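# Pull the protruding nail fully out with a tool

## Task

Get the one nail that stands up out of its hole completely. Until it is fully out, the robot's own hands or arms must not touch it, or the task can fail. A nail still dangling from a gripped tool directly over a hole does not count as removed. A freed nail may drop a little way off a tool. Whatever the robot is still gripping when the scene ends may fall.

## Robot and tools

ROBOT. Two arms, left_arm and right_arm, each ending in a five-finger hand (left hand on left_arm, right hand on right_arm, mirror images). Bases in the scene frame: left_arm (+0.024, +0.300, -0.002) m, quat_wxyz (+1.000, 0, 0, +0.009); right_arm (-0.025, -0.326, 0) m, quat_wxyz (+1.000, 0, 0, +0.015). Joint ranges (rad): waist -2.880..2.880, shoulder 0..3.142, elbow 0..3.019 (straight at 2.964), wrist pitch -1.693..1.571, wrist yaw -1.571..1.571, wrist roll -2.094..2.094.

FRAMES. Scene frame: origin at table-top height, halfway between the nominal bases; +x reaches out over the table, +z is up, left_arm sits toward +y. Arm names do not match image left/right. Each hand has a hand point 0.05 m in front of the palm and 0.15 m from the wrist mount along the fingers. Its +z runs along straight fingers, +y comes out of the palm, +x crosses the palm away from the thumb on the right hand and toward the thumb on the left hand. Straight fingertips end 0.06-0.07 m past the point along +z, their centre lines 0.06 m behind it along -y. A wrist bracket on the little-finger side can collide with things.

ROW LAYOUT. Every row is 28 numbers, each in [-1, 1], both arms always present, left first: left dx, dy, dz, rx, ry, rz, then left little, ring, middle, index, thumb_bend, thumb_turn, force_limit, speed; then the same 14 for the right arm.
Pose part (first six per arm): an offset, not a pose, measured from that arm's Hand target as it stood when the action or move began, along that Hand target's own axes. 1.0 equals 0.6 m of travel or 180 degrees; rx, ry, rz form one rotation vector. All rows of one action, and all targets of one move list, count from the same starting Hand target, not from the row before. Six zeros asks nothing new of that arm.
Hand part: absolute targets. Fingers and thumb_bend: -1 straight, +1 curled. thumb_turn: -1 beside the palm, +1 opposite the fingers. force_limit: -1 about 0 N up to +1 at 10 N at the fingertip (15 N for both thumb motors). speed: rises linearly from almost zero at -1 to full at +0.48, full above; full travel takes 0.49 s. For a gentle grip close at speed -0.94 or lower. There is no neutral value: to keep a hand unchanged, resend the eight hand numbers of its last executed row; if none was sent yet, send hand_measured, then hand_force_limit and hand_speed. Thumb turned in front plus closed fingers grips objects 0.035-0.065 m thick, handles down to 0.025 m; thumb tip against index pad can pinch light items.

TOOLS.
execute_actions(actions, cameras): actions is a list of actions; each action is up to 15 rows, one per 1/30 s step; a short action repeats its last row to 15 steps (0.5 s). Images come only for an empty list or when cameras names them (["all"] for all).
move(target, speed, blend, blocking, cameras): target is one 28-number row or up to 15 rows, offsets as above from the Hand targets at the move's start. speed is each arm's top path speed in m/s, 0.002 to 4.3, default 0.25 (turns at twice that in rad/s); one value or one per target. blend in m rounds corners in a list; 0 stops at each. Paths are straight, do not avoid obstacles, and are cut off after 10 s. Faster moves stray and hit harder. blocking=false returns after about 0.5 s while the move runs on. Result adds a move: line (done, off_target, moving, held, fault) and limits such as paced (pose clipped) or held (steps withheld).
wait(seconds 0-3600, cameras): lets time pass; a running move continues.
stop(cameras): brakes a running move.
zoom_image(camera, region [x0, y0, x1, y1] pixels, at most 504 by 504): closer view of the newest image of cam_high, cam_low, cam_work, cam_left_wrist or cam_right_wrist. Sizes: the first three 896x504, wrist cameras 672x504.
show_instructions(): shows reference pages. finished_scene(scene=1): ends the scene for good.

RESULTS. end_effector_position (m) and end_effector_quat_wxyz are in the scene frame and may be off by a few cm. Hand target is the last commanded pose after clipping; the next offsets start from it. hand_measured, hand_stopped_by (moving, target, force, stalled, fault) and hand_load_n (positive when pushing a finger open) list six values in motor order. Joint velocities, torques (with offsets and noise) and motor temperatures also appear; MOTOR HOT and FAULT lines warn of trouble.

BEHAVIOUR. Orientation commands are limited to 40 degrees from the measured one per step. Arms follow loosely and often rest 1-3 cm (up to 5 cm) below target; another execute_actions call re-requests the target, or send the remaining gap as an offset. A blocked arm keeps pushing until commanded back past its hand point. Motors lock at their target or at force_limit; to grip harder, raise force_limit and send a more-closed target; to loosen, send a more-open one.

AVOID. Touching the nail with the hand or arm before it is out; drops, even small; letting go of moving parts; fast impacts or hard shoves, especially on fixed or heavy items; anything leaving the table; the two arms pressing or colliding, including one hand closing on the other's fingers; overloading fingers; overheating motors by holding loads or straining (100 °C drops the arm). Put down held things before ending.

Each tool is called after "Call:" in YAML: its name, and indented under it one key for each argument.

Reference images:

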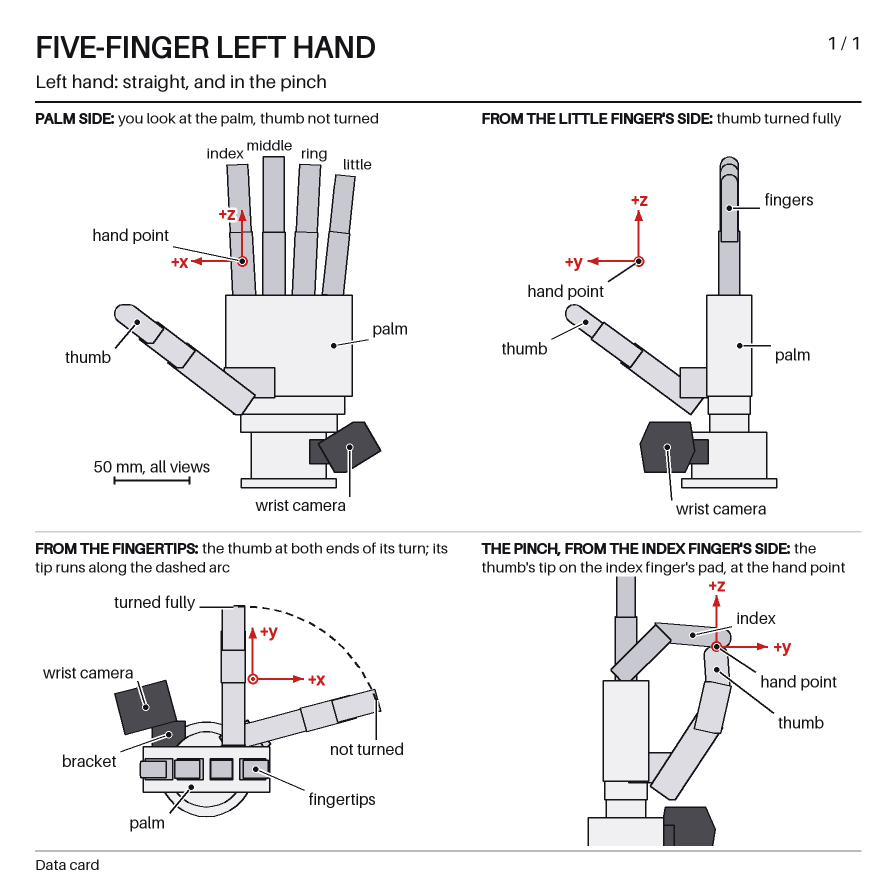

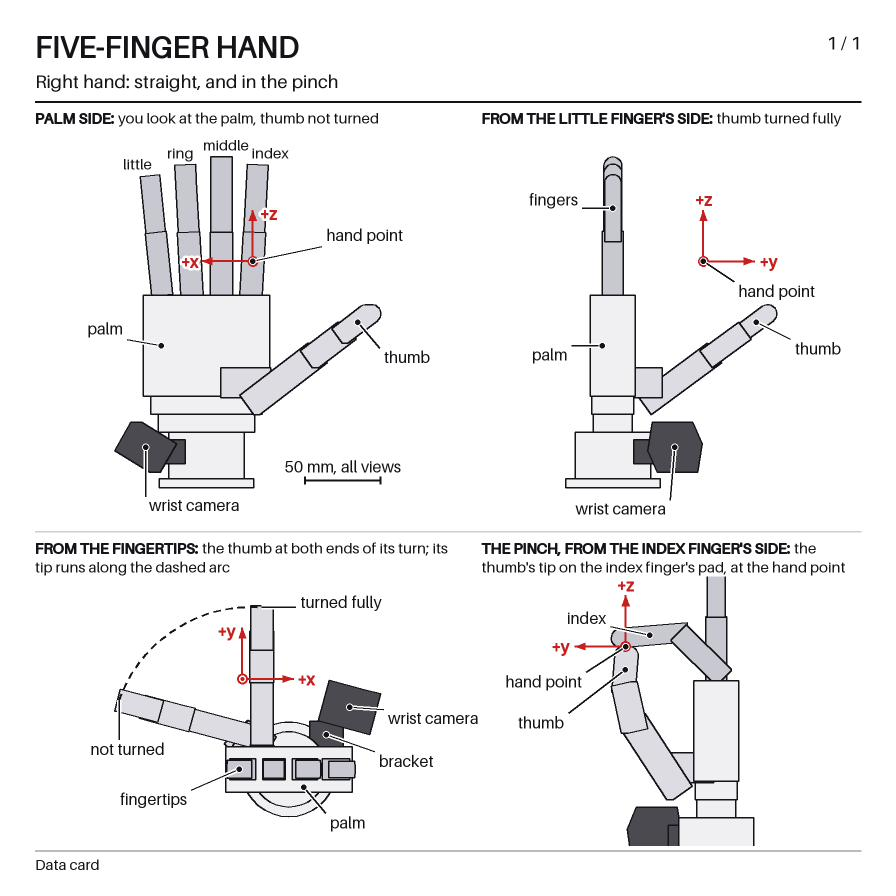

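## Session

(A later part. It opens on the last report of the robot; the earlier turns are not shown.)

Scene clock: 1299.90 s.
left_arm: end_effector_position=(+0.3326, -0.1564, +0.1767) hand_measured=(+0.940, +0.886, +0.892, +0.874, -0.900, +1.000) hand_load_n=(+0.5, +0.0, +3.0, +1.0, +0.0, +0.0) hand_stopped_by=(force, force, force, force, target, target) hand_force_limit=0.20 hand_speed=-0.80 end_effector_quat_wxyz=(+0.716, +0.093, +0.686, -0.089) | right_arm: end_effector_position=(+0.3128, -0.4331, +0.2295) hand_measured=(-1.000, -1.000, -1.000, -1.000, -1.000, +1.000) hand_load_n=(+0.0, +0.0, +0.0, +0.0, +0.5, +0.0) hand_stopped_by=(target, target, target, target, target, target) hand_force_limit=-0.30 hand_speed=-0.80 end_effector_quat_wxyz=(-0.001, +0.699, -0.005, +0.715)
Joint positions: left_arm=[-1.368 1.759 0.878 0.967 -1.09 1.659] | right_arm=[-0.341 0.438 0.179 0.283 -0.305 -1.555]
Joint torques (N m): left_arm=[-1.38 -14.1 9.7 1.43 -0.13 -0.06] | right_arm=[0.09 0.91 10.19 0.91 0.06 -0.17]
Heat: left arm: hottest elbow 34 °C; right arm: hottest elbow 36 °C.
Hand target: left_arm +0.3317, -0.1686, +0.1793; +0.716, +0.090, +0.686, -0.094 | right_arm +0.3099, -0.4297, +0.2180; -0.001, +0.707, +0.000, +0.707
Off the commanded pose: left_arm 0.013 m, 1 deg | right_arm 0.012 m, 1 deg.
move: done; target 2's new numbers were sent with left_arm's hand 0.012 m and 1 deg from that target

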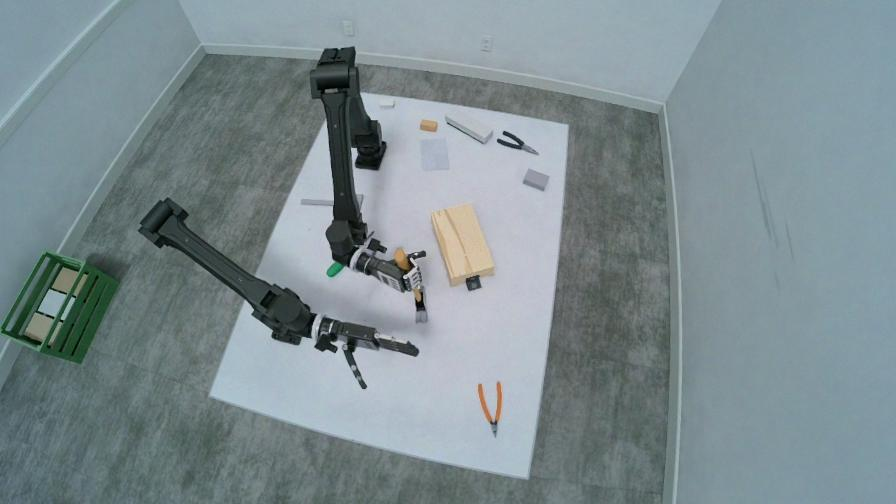

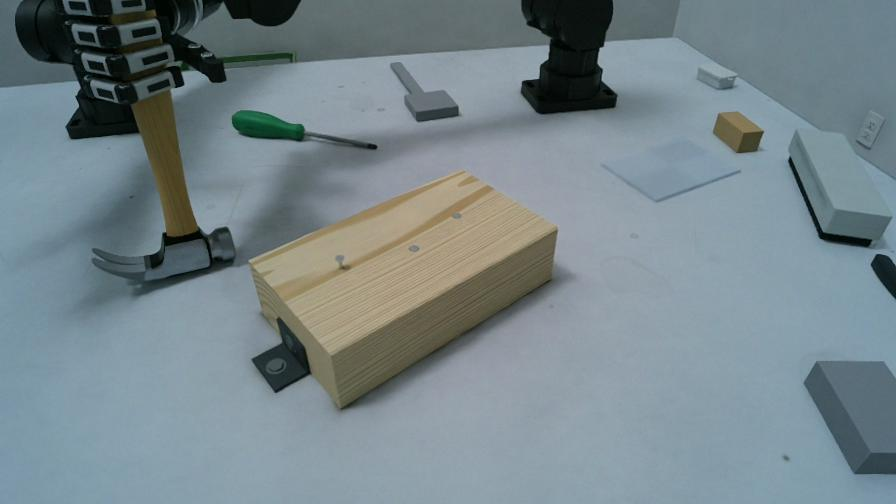

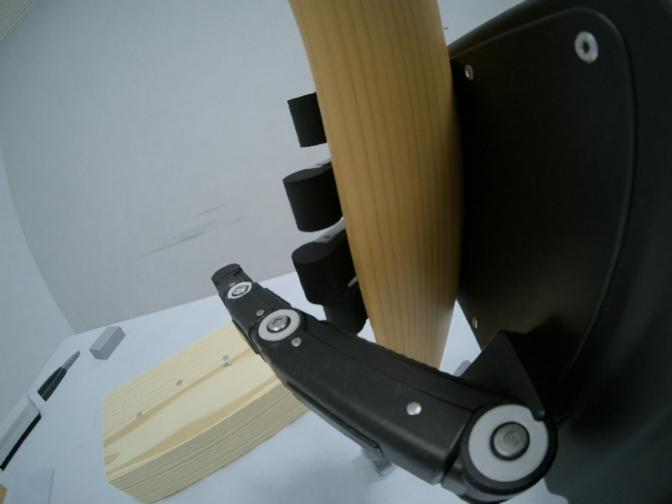

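Call:
move:
  target:
    - [0,0,0,0,0,0,1,1,1,1,-0.9,1,0.6,-0.8, 0,0,0,0,0,0, -1,-1,-1,-1,-1,1,-0.3,-0.8]
    - [0,0,0,0,0,0,1,1,1,1,0.6,1,0.0,-0.8, 0,0,0,0,0,0, -1,-1,-1,-1,-1,1,-0.3,-0.8]
  speed: 0.08
  cameras: ["cam_high","cam_work","cam_left_wrist"]

Call:
zoom_image:
  camera: "cam_high"
  region: [360, 190, 460, 330]

Scene clock: 1308.20 s.
left_arm: end_effector_position=(+0.3327, -0.1552, +0.1777) hand_measured=(+1.000, +0.974, +0.926, +0.940, -0.458, +1.000) hand_load_n=(+0.0, +10.0, +0.0, +8.5, +7.5, +2.5) hand_stopped_by=(target, force, force, force, force, target) hand_force_limit=0.00 hand_speed=-0.80 end_effector_quat_wxyz=(+0.716, +0.098, +0.686, -0.081) | right_arm: end_effector_position=(+0.3128, -0.4331, +0.2295) hand_measured=(-1.000, -1.000, -1.000, -1.000, -1.000, +1.000) hand_load_n=(+0.0, +0.0, +0.0, -0.5, +0.0, +0.5) hand_stopped_by=(target, target, target, target, target, target) hand_force_limit=-0.30 hand_speed=-0.80 end_effector_quat_wxyz=(-0.001, +0.699, -0.005, +0.715)
Joint positions: left_arm=[-1.368 1.759 0.878 0.967 -1.093 1.677] | right_arm=[-0.341 0.438 0.179 0.283 -0.305 -1.555]
Joint torques (N m): left_arm=[-1.32 -13.86 9.63 1.35 0.04 -0.28] | right_arm=[0.38 0.56 10.09 0.83 0 -0.15]
Heat: left arm: hottest elbow 34 °C; right arm: hottest elbow 36 °C.
Hand target: left_arm +0.3316, -0.1686, +0.1793; +0.716, +0.090, +0.686, -0.094 | right_arm +0.3099, -0.4297, +0.2180; -0.001, +0.707, +0.000, +0.707
Off the commanded pose: left_arm 0.014 m, 2 deg | right_arm 0.012 m, 1 deg.
move: done; target 2's new numbers were sent with left_arm's hand 0.014 m and 2 deg from that target

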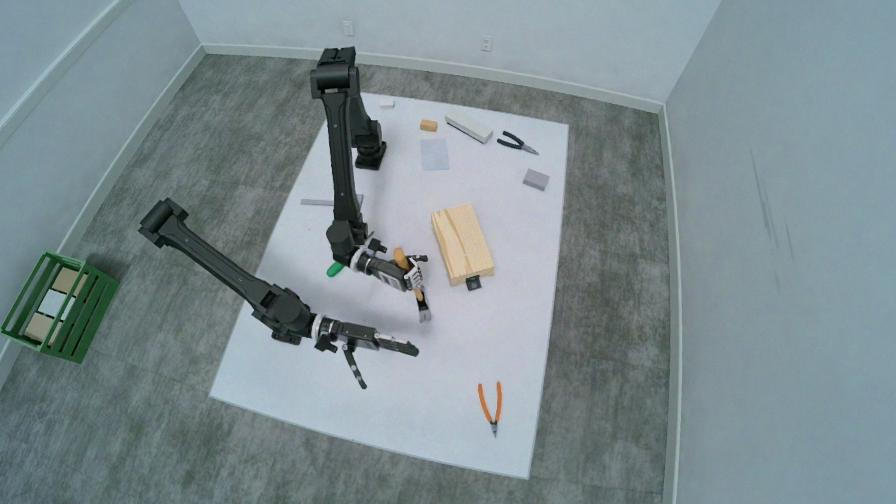

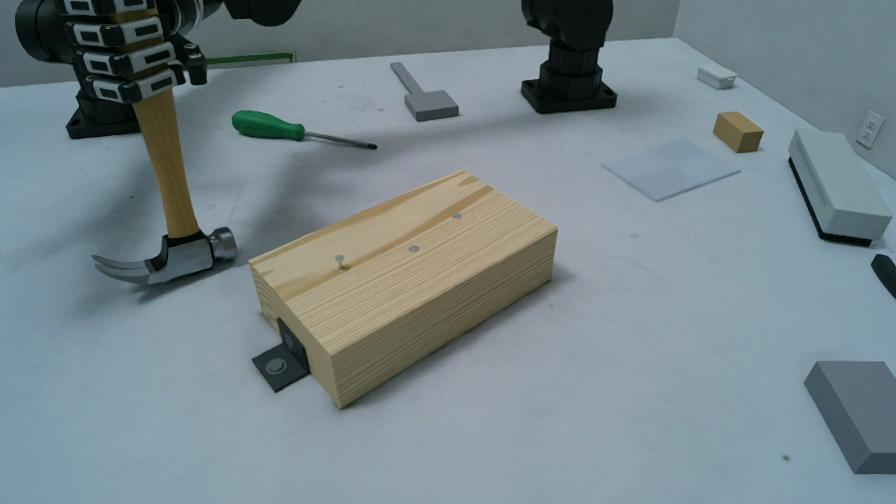

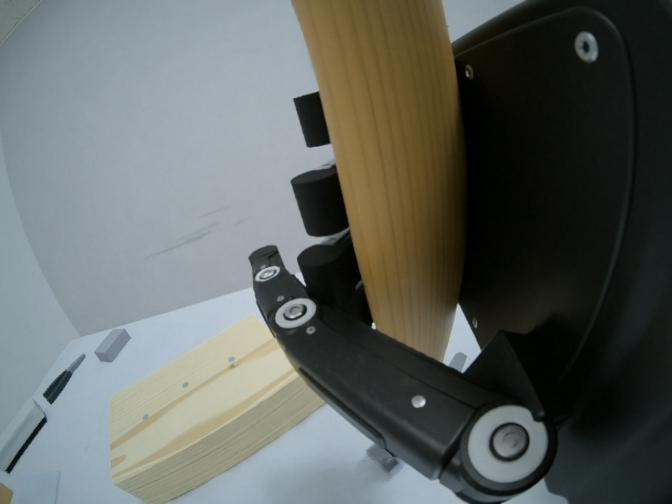

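Scaled by 3.600 from the camera's image (finer frame: 1280x720).

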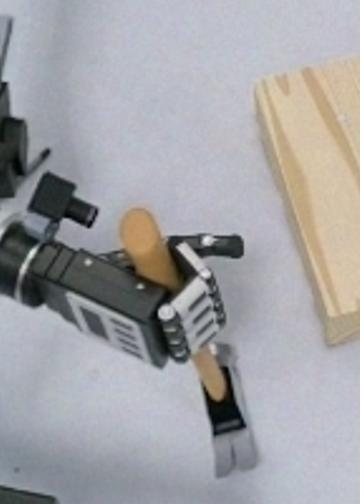

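Call:
move:
  target: [-0.1,0,0,0,0,0,1,1,1,1,0.6,1,0.0,-0.8, 0,0,0,0,0,0, -1,-1,-1,-1,-1,1,-0.3,-0.8]
  speed: 0.06
  cameras: ["cam_high","cam_work","cam_left_wrist"]

Call:
zoom_image:
  camera: "cam_high"
  region: [360, 190, 460, 330]

Scene clock: 1315.97 s.
left_arm: end_effector_position=(+0.3311, -0.1570, +0.2187) hand_measured=(+1.000, +0.974, +0.926, +0.942, -0.458, +1.000) hand_load_n=(+0.0, +0.0, +0.0, +0.5, +7.5, +2.5) hand_stopped_by=(target, force, force, force, force, target) hand_force_limit=0.00 hand_speed=-0.80 end_effector_quat_wxyz=(+0.712, +0.103, +0.690, -0.079) | right_arm: end_effector_position=(+0.3128, -0.4331, +0.2295) hand_measured=(-1.000, -1.000, -1.000, -1.000, -1.000, +1.000) hand_load_n=(+0.0, +0.0, +0.0, +0.0, +0.0, +0.5) hand_stopped_by=(target, target, target, target, target, target) hand_force_limit=-0.30 hand_speed=-0.80 end_effector_quat_wxyz=(-0.001, +0.699, -0.005, +0.715)
Joint positions: left_arm=[-1.371 1.663 0.911 0.81 -1.093 1.659] | right_arm=[-0.341 0.438 0.179 0.283 -0.305 -1.555]
Joint torques (N m): left_arm=[-1.61 -16.15 11.06 1.22 -0.2 -0.05] | right_arm=[0.38 0.67 10.33 0.9 -0.01 -0.2]
Heat: left arm: hottest elbow 33 °C; right arm: hottest elbow 36 °C.
Hand target: left_arm +0.3291, -0.1678, +0.2390; +0.716, +0.090, +0.686, -0.094 | right_arm +0.3099, -0.4297, +0.2180; -0.001, +0.707, +0.000, +0.707
Off the commanded pose: left_arm 0.023 m, 2 deg | right_arm 0.012 m, 1 deg.
move: off_target (left_arm)

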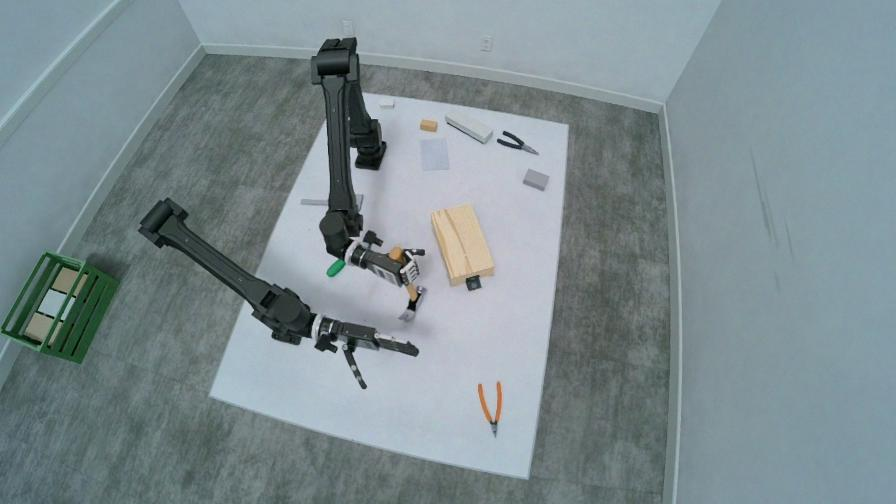

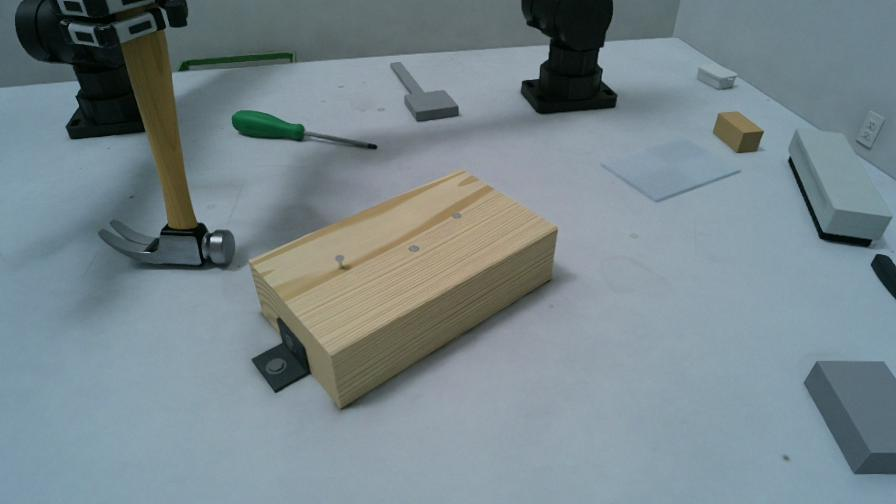

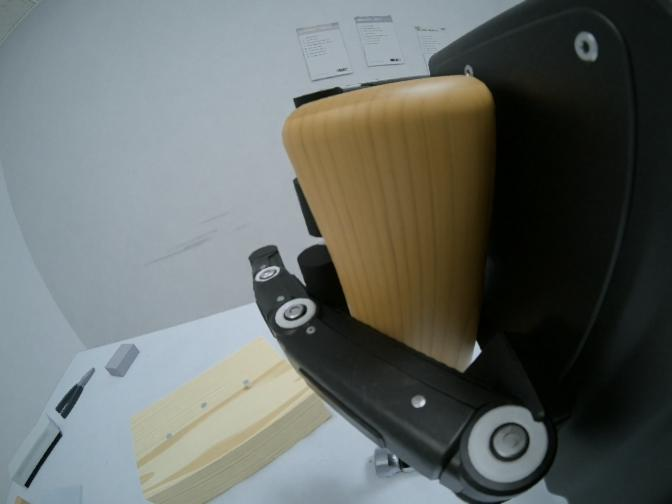

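Scaled by 3.600 from the camera's image (finer frame: 1280x720).

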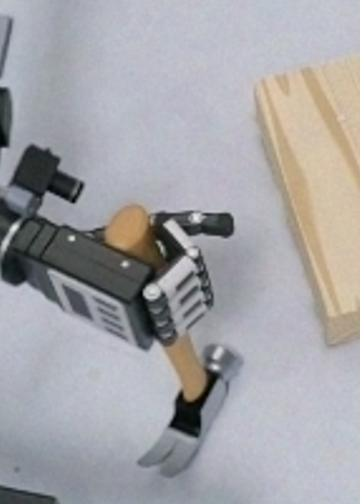

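Call:
move:
  target:
    - [0.04,0,0.04,0,0,0,1,1,1,1,0.6,1,0.0,-0.8, 0,0,0,0,0,0, -1,-1,-1,-1,-1,1,-0.3,-0.8]
  speed: 0.06
  cameras: ["cam_high","cam_work","cam_left_wrist"]

Call:
zoom_image:
  camera: "cam_high"
  region: [360, 190, 460, 330]

Scene clock: 1388.97 s.
left_arm: end_effector_position=(+0.3453, -0.1650, +0.2078) hand_measured=(+1.000, +0.974, +0.926, +0.942, -0.458, +1.000) hand_load_n=(+0.0, +0.0, +0.0, +0.0, +7.5, +2.5) hand_stopped_by=(target, force, force, force, force, target) hand_force_limit=0.00 hand_speed=-0.80 end_effector_quat_wxyz=(+0.711, +0.109, +0.690, -0.082) | right_arm: end_effector_position=(+0.3128, -0.4331, +0.2295) hand_measured=(-1.000, -1.000, -1.000, -1.000, -1.000, +1.000) hand_load_n=(+0.0, +0.0, +0.0, +0.0, +0.0, +0.0) hand_stopped_by=(target, target, target, target, target, target) hand_force_limit=-0.30 hand_speed=-0.80 end_effector_quat_wxyz=(-0.001, +0.699, -0.005, +0.715)
Joint positions: left_arm=[-1.345 1.701 0.929 0.82 -1.055 1.654] | right_arm=[-0.341 0.438 0.179 0.283 -0.305 -1.555]
Joint torques (N m): left_arm=[0.03 -14.21 10.74 2.39 0.08 -0.11] | right_arm=[0.5 0.32 10.29 0.84 0.09 -0.18]
Heat: left arm: hottest elbow 35 °C; right arm: hottest elbow 36 °C.
Hand target: left_arm +0.3532, -0.1744, +0.2163; +0.716, +0.090, +0.686, -0.094 | right_arm +0.3099, -0.4297, +0.2180; -0.001, +0.707, +0.000, +0.707
Off the commanded pose: left_arm 0.015 m, 3 deg | right_arm 0.012 m, 1 deg.
move: off_target (left_arm)

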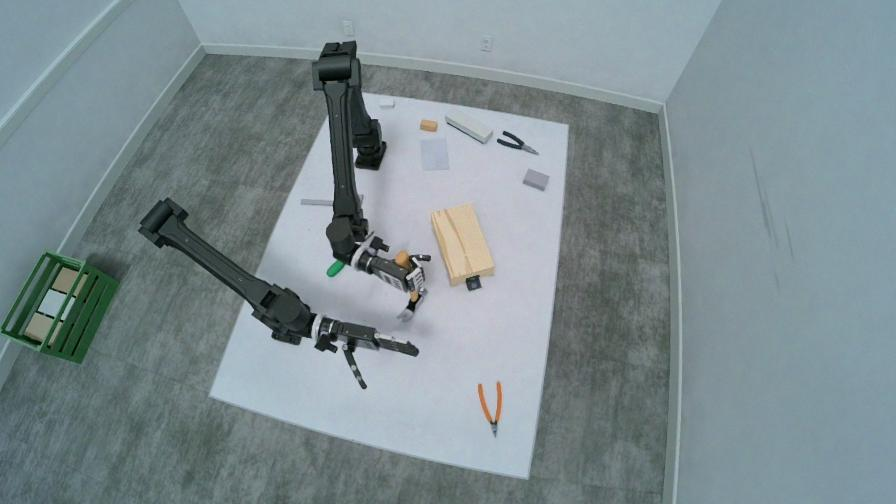

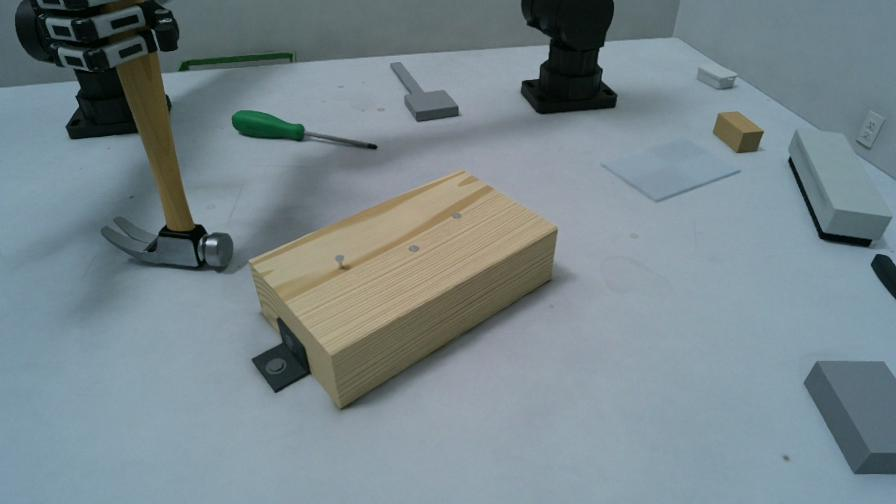

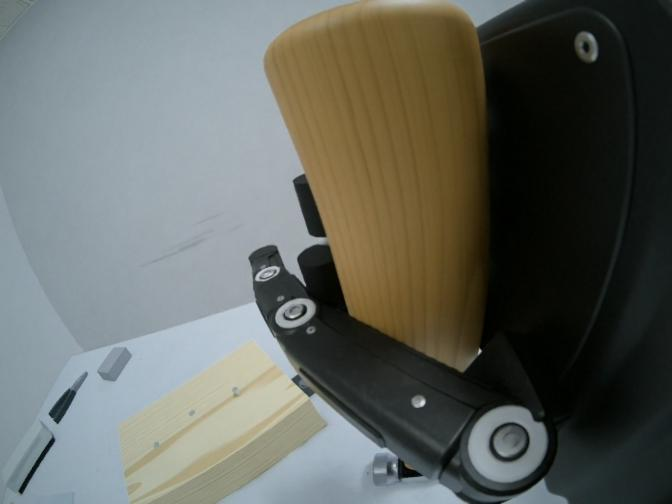

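Scaled by 3.600 from the camera's image (finer frame: 1280x720).

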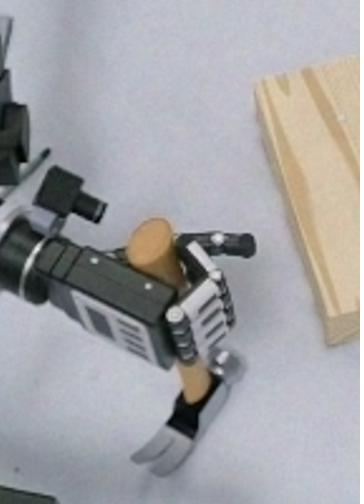

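Call:
move:
  target:
    - [0,0,0.025,0,0,0,1,1,1,1,0.6,1,0.0,-0.8, 0,0,0,0,0,0, -1,-1,-1,-1,-1,1,-0.3,-0.8]
    - [0,0,0.025,0,0,0,-1,-1,-1,-1,-1,1,0.0,-0.75, 0,0,0,0,0,0, -1,-1,-1,-1,-1,1,-0.3,-0.8]
  speed: 0.06
  cameras: ["cam_high","cam_work","cam_left_wrist"]

Call:
zoom_image:
  camera: "cam_high"
  region: [360, 190, 460, 330]

Scene clock: 1405.40 s.
left_arm: end_effector_position=(+0.3588, -0.1691, +0.2085) hand_measured=(-1.000, -1.000, -1.000, -1.000, -1.000, +1.000) hand_load_n=(+0.0, +0.0, +0.0, +0.0, +0.0, +0.0) hand_stopped_by=(target, target, target, target, target, target) hand_force_limit=0.00 hand_speed=-0.75 end_effector_quat_wxyz=(+0.712, +0.105, +0.689, -0.086) | right_arm: end_effector_position=(+0.3128, -0.4331, +0.2295) hand_measured=(-1.000, -1.000, -1.000, -1.000, -1.000, +1.000) hand_load_n=(+0.0, +0.0, +0.0, +0.0, +0.0, +0.0) hand_stopped_by=(target, target, target, target, target, target) hand_force_limit=-0.30 hand_speed=-0.80 end_effector_quat_wxyz=(-0.001, +0.699, -0.005, +0.715)
Joint positions: left_arm=[-1.321 1.715 0.949 0.82 -1.029 1.648] | right_arm=[-0.341 0.438 0.179 0.283 -0.305 -1.555]
Joint torques (N m): left_arm=[0.03 -14.27 11.11 1.94 0.08 -0.11] | right_arm=[0.03 1.03 10.1 1.01 0.03 -0.19]
Heat: left arm: hottest elbow 35 °C; right arm: hottest elbow 36 °C.
Hand target: left_arm +0.3677, -0.1782, +0.2168; +0.716, +0.090, +0.686, -0.094 | right_arm +0.3099, -0.4297, +0.2180; -0.001, +0.707, +0.000, +0.707
Off the commanded pose: left_arm 0.015 m, 2 deg | right_arm 0.012 m, 1 deg.
move: off_target (left_arm); target 2's new numbers were sent with left_arm's hand 0.015 m and 2 deg from that target

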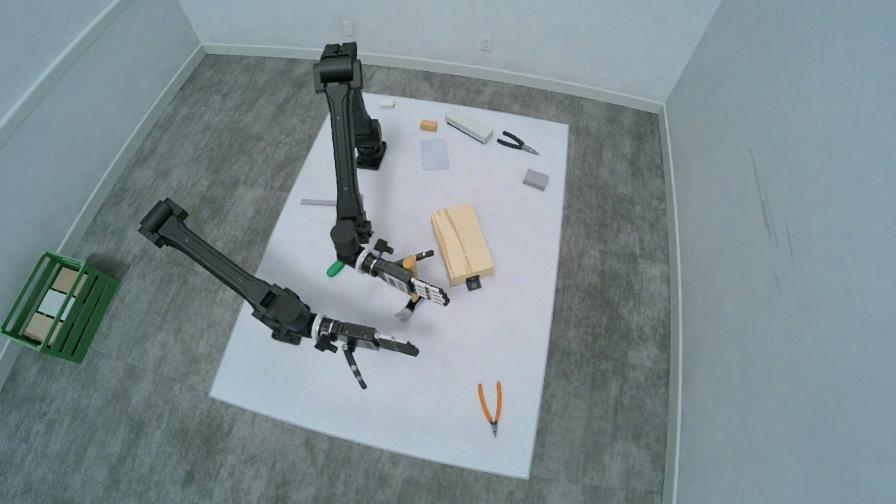

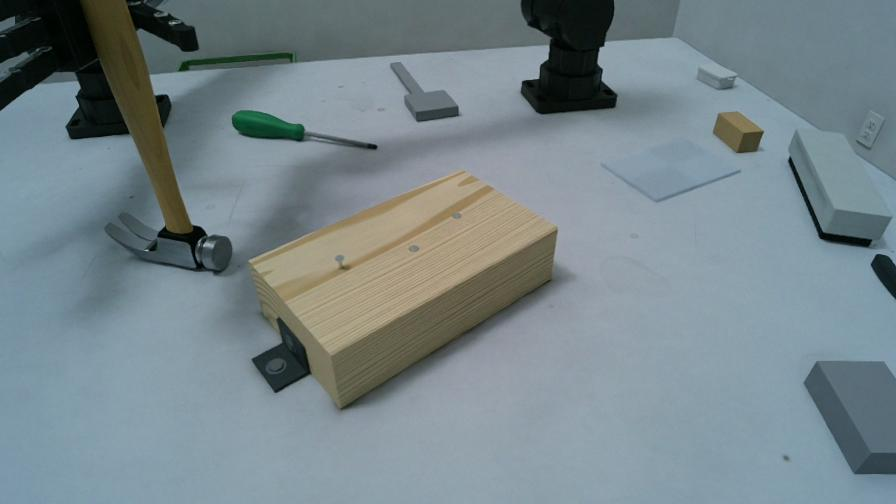

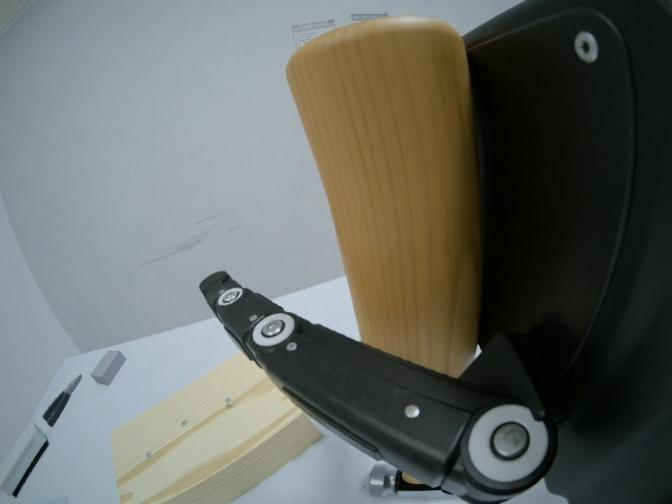

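Scaled by 3.600 from the camera's image (finer frame: 1280x720).

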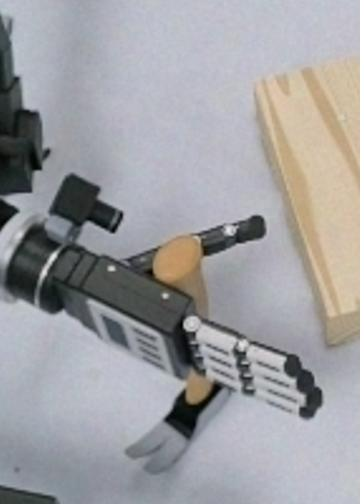

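Call:
move:
  target:
    - [0,-0.015,0,0,0,0,-1,-1,-1,-1,-1,1,0.0,-0.75, 0,0,0,0,0,0, -1,-1,-1,-1,-1,1,-0.3,-0.8]
    - [0,-0.015,-0.25,0,0,0,-1,-1,-1,-1,-1,1,0.0,-0.75, 0,0,0,0,0,0, -1,-1,-1,-1,-1,1,-0.3,-0.8]
  speed: [0.04,0.1]
  cameras: ["cam_high","cam_work"]

Call:
zoom_image:
  camera: "cam_high"
  region: [360, 190, 460, 330]

Call:
zoom_image:
  camera: "cam_work"
  region: [20, 0, 300, 290]

Scene clock: 1416.10 s.
left_arm: end_effector_position=(+0.2223, -0.1515, +0.2041) hand_measured=(-1.000, -1.000, -1.000, -1.000, -1.000, +1.000) hand_load_n=(+0.0, +0.0, +0.0, +0.0, +0.0, +0.0) hand_stopped_by=(target, target, target, target, target, target) hand_force_limit=0.00 hand_speed=-0.75 end_effector_quat_wxyz=(+0.714, +0.096, +0.687, -0.088) | right_arm: end_effector_position=(+0.3128, -0.4331, +0.2295) hand_measured=(-1.000, -1.000, -1.000, -1.000, -1.000, +1.000) hand_load_n=(+0.0, +0.0, +0.0, +0.0, +0.5, +0.0) hand_stopped_by=(target, target, target, target, target, target) hand_force_limit=-0.30 hand_speed=-0.80 end_effector_quat_wxyz=(-0.001, +0.699, -0.005, +0.715)
Joint positions: left_arm=[-1.602 1.673 0.844 0.977 -1.318 1.73] | right_arm=[-0.341 0.438 0.179 0.283 -0.305 -1.555]
Joint torques (N m): left_arm=[-1.08 -15.85 6.31 2.19 -0.05 0.02] | right_arm=[0.09 0.38 10.26 1.06 0.01 -0.17]
Heat: left arm: hottest elbow 35 °C; right arm: hottest elbow 36 °C.
Hand target: left_arm +0.2206, -0.1481, +0.2103; +0.716, +0.090, +0.686, -0.094 | right_arm +0.3099, -0.4297, +0.2180; -0.001, +0.707, +0.000, +0.707
Off the commanded pose: left_arm 0.007 m, 1 deg | right_arm 0.012 m, 1 deg.
move: done

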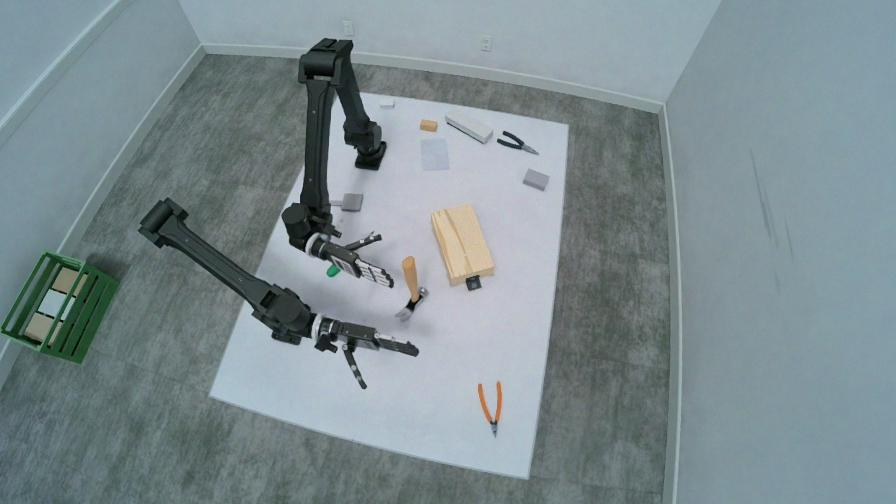

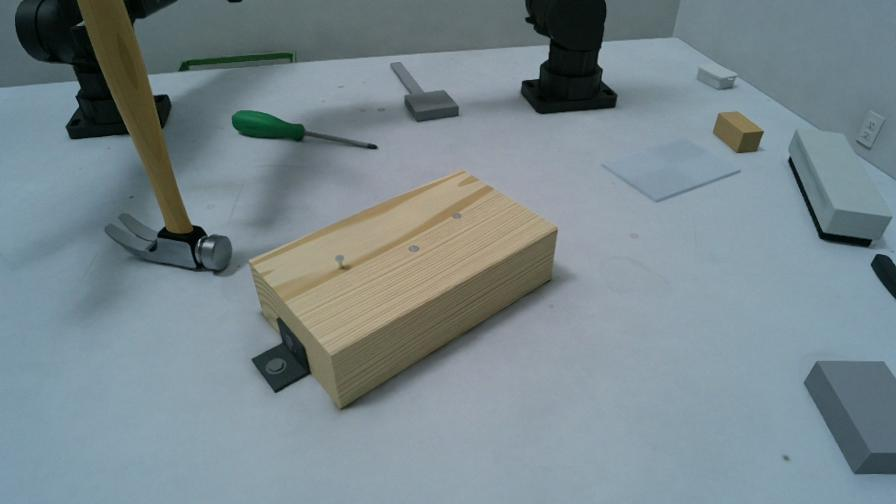

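Scaled by 3.600 from the camera's image (finer frame: 1280x720).

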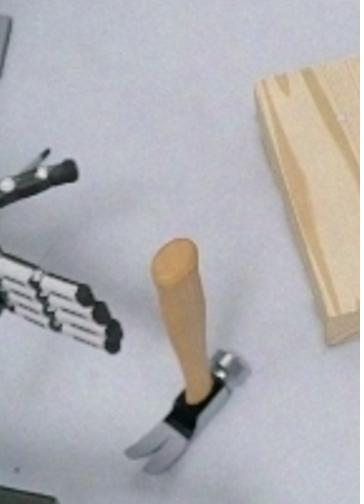

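Scaled by 1.738 from the camera's image (finer frame: 1280x720).

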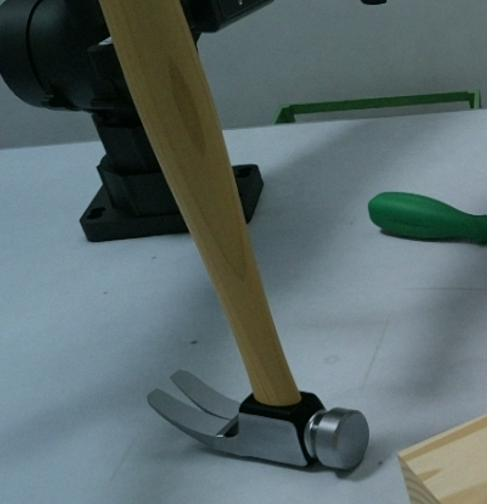

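Call:
move:
  target:
    - [-0.184,0.2147,-0.015,0.1667,0,-0.007,-1,-1,-1,-1,-1,1,0.0,-0.75, 0,0,0,0,0,0, -1,-1,-1,-1,-1,1,-0.3,-0.8]
    - [-0.16,0.351,0.17,0.444,0,-0.019,-1,-1,-1,-1,-1,1,0.0,-0.75, 0,0,0,0,0,0, -1,-1,-1,-1,-1,1,-0.3,-0.8]
    - [0,0.235,0.203,0.5,0,-0.0215,-1,-1,-1,-1,-1,1,0.0,-0.75, 0,0,0,0,0,0, -1,-1,-1,-1,-1,1,-0.3,-0.8]
  speed: 0.25
  blend: 0.03
  cameras: ["cam_high","cam_work","cam_left_wrist"]

Call:
zoom_image:
  camera: "cam_high"
  region: [360, 190, 460, 330]

Scene clock: 1444.43 s.
left_arm: end_effector_position=(+0.3653, -0.0378, +0.2051) hand_measured=(-1.000, -1.000, -1.000, -1.000, -1.000, +1.000) hand_load_n=(+0.0, +0.0, +0.0, +0.0, +0.0, +0.5) hand_stopped_by=(target, target, target, target, target, target) hand_force_limit=0.00 hand_speed=-0.75 end_effector_quat_wxyz=(+0.431, +0.544, +0.433, -0.575) | right_arm: end_effector_position=(+0.3128, -0.4331, +0.2295) hand_measured=(-1.000, -1.000, -1.000, -1.000, -1.000, +1.000) hand_load_n=(+0.0, +0.0, +0.0, +0.0, +0.0, +0.5) hand_stopped_by=(target, target, target, target, target, target) hand_force_limit=-0.30 hand_speed=-0.80 end_effector_quat_wxyz=(-0.001, +0.699, -0.005, +0.715)
Joint positions: left_arm=[-0.399 1.467 0.566 1.16 1.441 1.284] | right_arm=[-0.341 0.438 0.179 0.283 -0.305 -1.555]
Joint torques (N m): left_arm=[-1.14 -8.59 9.47 2.06 -0.25 -0.19] | right_arm=[-0.03 1.38 10.37 1.01 0.01 -0.15]
Heat: left arm: hottest elbow 33 °C; right arm: hottest elbow 36 °C.
Hand target: left_arm +0.3747, -0.0434, +0.2155; +0.440, +0.549, +0.421, -0.573 | right_arm +0.3099, -0.4297, +0.2180; -0.001, +0.707, +0.000, +0.707
Off the commanded pose: left_arm 0.015 m, 2 deg | right_arm 0.012 m, 1 deg.
move: off_target (left_arm)

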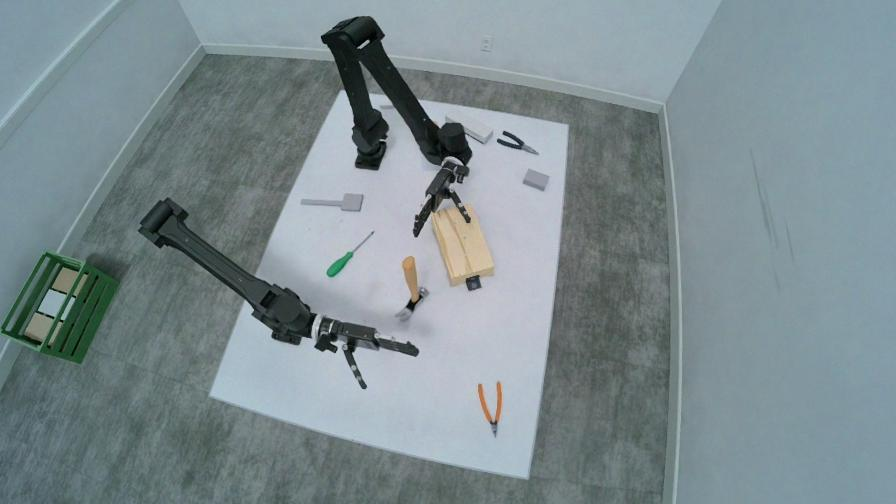

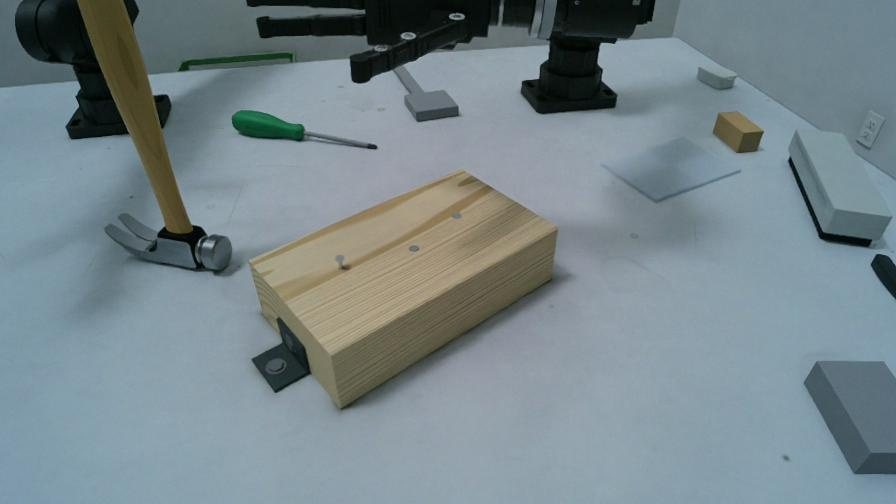

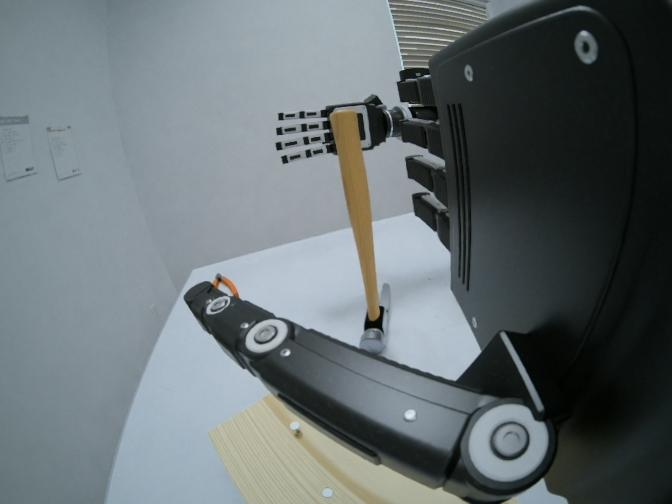

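Scaled by 3.600 from the camera's image (finer frame: 1280x720).

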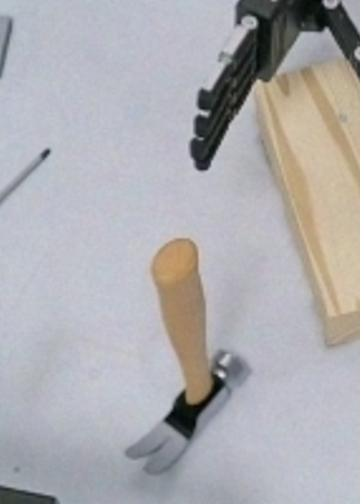

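Call:
move:
  target: [0,-0.012,0.12,0,0,0,-1,-1,-1,-1,-1,1,0.0,-0.75, 0,0,0,0,0,0, -1,-1,-1,-1,-1,1,-0.3,-0.8]
  speed: 0.1
  cameras: ["cam_high","cam_work","cam_left_wrist"]

Call:
zoom_image:
  camera: "cam_high"
  region: [360, 190, 460, 330]

Scene clock: 1453.37 s.
left_arm: end_effector_position=(+0.3411, -0.1032, +0.1996) hand_measured=(-1.000, -1.000, -1.000, -1.000, -1.000, +1.000) hand_load_n=(-0.5, +0.0, +0.0, +0.0, +0.0, +0.0) hand_stopped_by=(target, target, target, target, target, target) hand_force_limit=0.00 hand_speed=-0.75 end_effector_quat_wxyz=(+0.426, +0.542, +0.435, -0.579) | right_arm: end_effector_position=(+0.3128, -0.4331, +0.2295) hand_measured=(-1.000, -1.000, -1.000, -1.000, -1.000, +1.000) hand_load_n=(+0.0, +0.0, +0.0, +0.0, +0.0, +0.0) hand_stopped_by=(target, target, target, target, target, target) hand_force_limit=-0.30 hand_speed=-0.80 end_effector_quat_wxyz=(-0.001, +0.699, -0.005, +0.715)
Joint positions: left_arm=[-0.588 1.467 0.592 0.983 1.259 1.426] | right_arm=[-0.341 0.438 0.179 0.283 -0.305 -1.555]
Joint torques (N m): left_arm=[-1.55 -11.22 10.03 1.07 -0.3 0.04] | right_arm=[-0.09 1.2 10.14 0.83 0.03 -0.22]
Heat: left arm: hottest elbow 33 °C; right arm: hottest elbow 36 °C.
Hand target: left_arm +0.3490, -0.1110, +0.2186; +0.440, +0.549, +0.420, -0.573 | right_arm +0.3099, -0.4297, +0.2180; -0.001, +0.707, +0.000, +0.707
Off the commanded pose: left_arm 0.022 m, 3 deg | right_arm 0.012 m, 1 deg.
move: off_target (left_arm)

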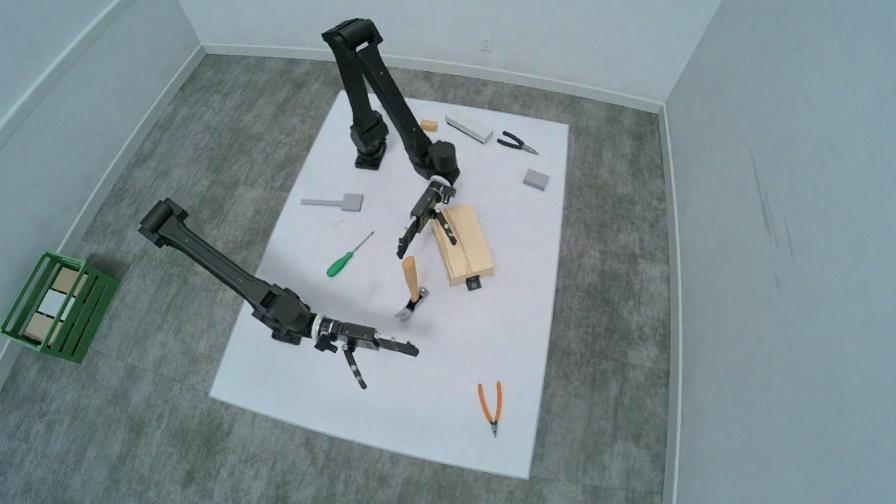

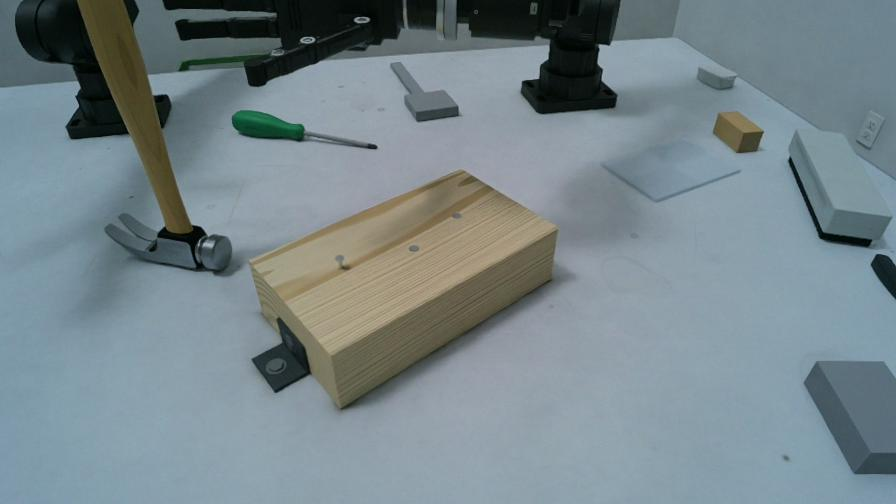

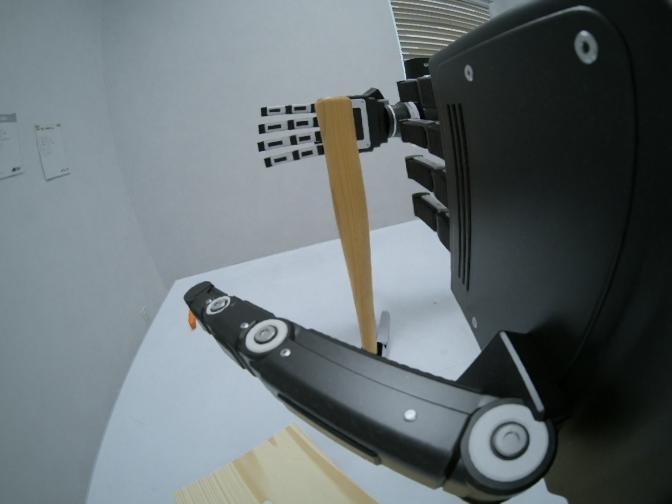

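Scaled by 3.600 from the camera's image (finer frame: 1280x720).

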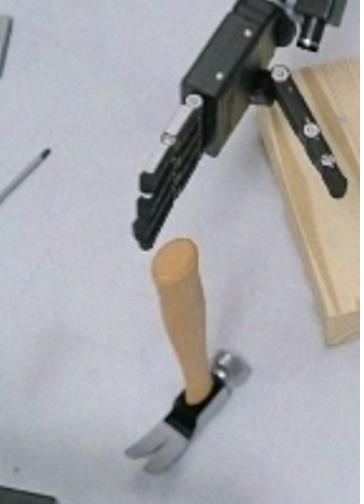

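Call:
move:
  target: [0,0.03,0.07,0,0,0,-1,-1,-1,-1,-1,1,0.0,-0.75, 0,0,0,0,0,0, -1,-1,-1,-1,-1,1,-0.3,-0.8]
  speed: 0.08
  cameras: ["cam_high","cam_left_wrist"]

Call:
zoom_image:
  camera: "cam_high"
  region: [360, 190, 460, 330]

Scene clock: 1462.77 s.
left_arm: end_effector_position=(+0.3483, -0.1459, +0.2105) hand_measured=(-1.000, -1.000, -1.000, -1.000, -1.000, +1.000) hand_load_n=(+0.0, +0.0, +0.0, +0.0, +0.0, +0.5) hand_stopped_by=(target, target, target, target, target, target) hand_force_limit=0.00 hand_speed=-0.75 end_effector_quat_wxyz=(+0.433, +0.544, +0.430, -0.576) | right_arm: end_effector_position=(+0.3128, -0.4331, +0.2295) hand_measured=(-1.000, -1.000, -1.000, -1.000, -1.000, +1.000) hand_load_n=(+0.0, +0.0, +0.0, +0.0, +0.0, +0.5) hand_stopped_by=(target, target, target, target, target, target) hand_force_limit=-0.30 hand_speed=-0.80 end_effector_quat_wxyz=(-0.001, +0.699, -0.005, +0.715)
Joint positions: left_arm=[-0.67 1.51 0.68 0.929 1.175 1.457] | right_arm=[-0.341 0.438 0.179 0.283 -0.305 -1.555]
Joint torques (N m): left_arm=[-1.96 -10.46 10.51 1.24 -0.25 0.01] | right_arm=[-0.44 0.44 10.1 0.77 0.06 -0.22]
Heat: left arm: hottest elbow 33 °C; right arm: hottest elbow 36 °C.
Hand target: left_arm +0.3555, -0.1562, +0.2205; +0.439, +0.549, +0.421, -0.573 | right_arm +0.3099, -0.4297, +0.2180; -0.001, +0.707, +0.000, +0.707
Off the commanded pose: left_arm 0.016 m, 1 deg | right_arm 0.012 m, 1 deg.
move: off_target (left_arm)

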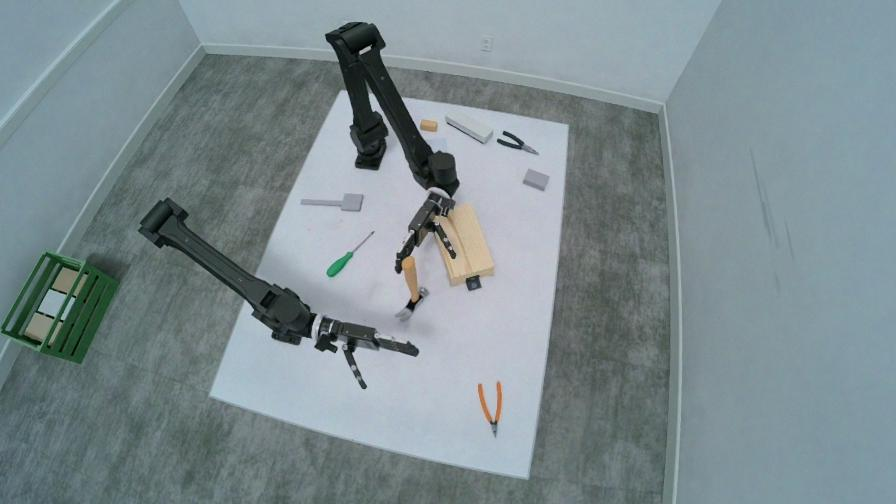

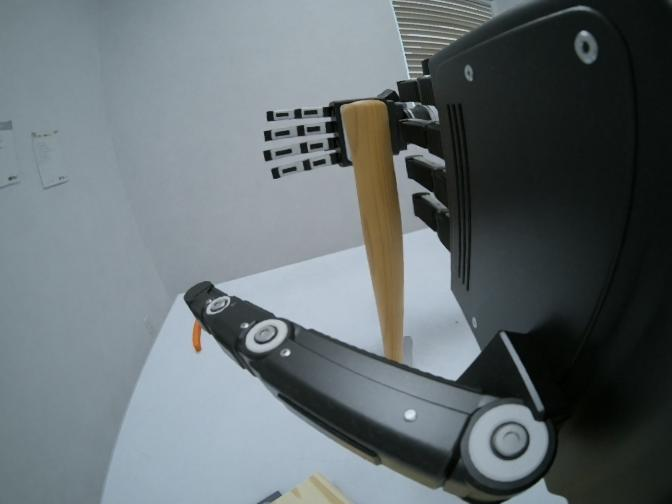

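Scaled by 3.600 from the camera's image (finer frame: 1280x720).

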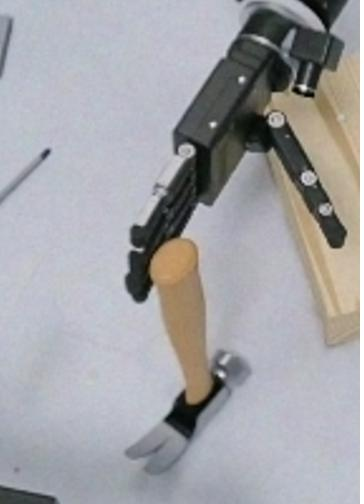

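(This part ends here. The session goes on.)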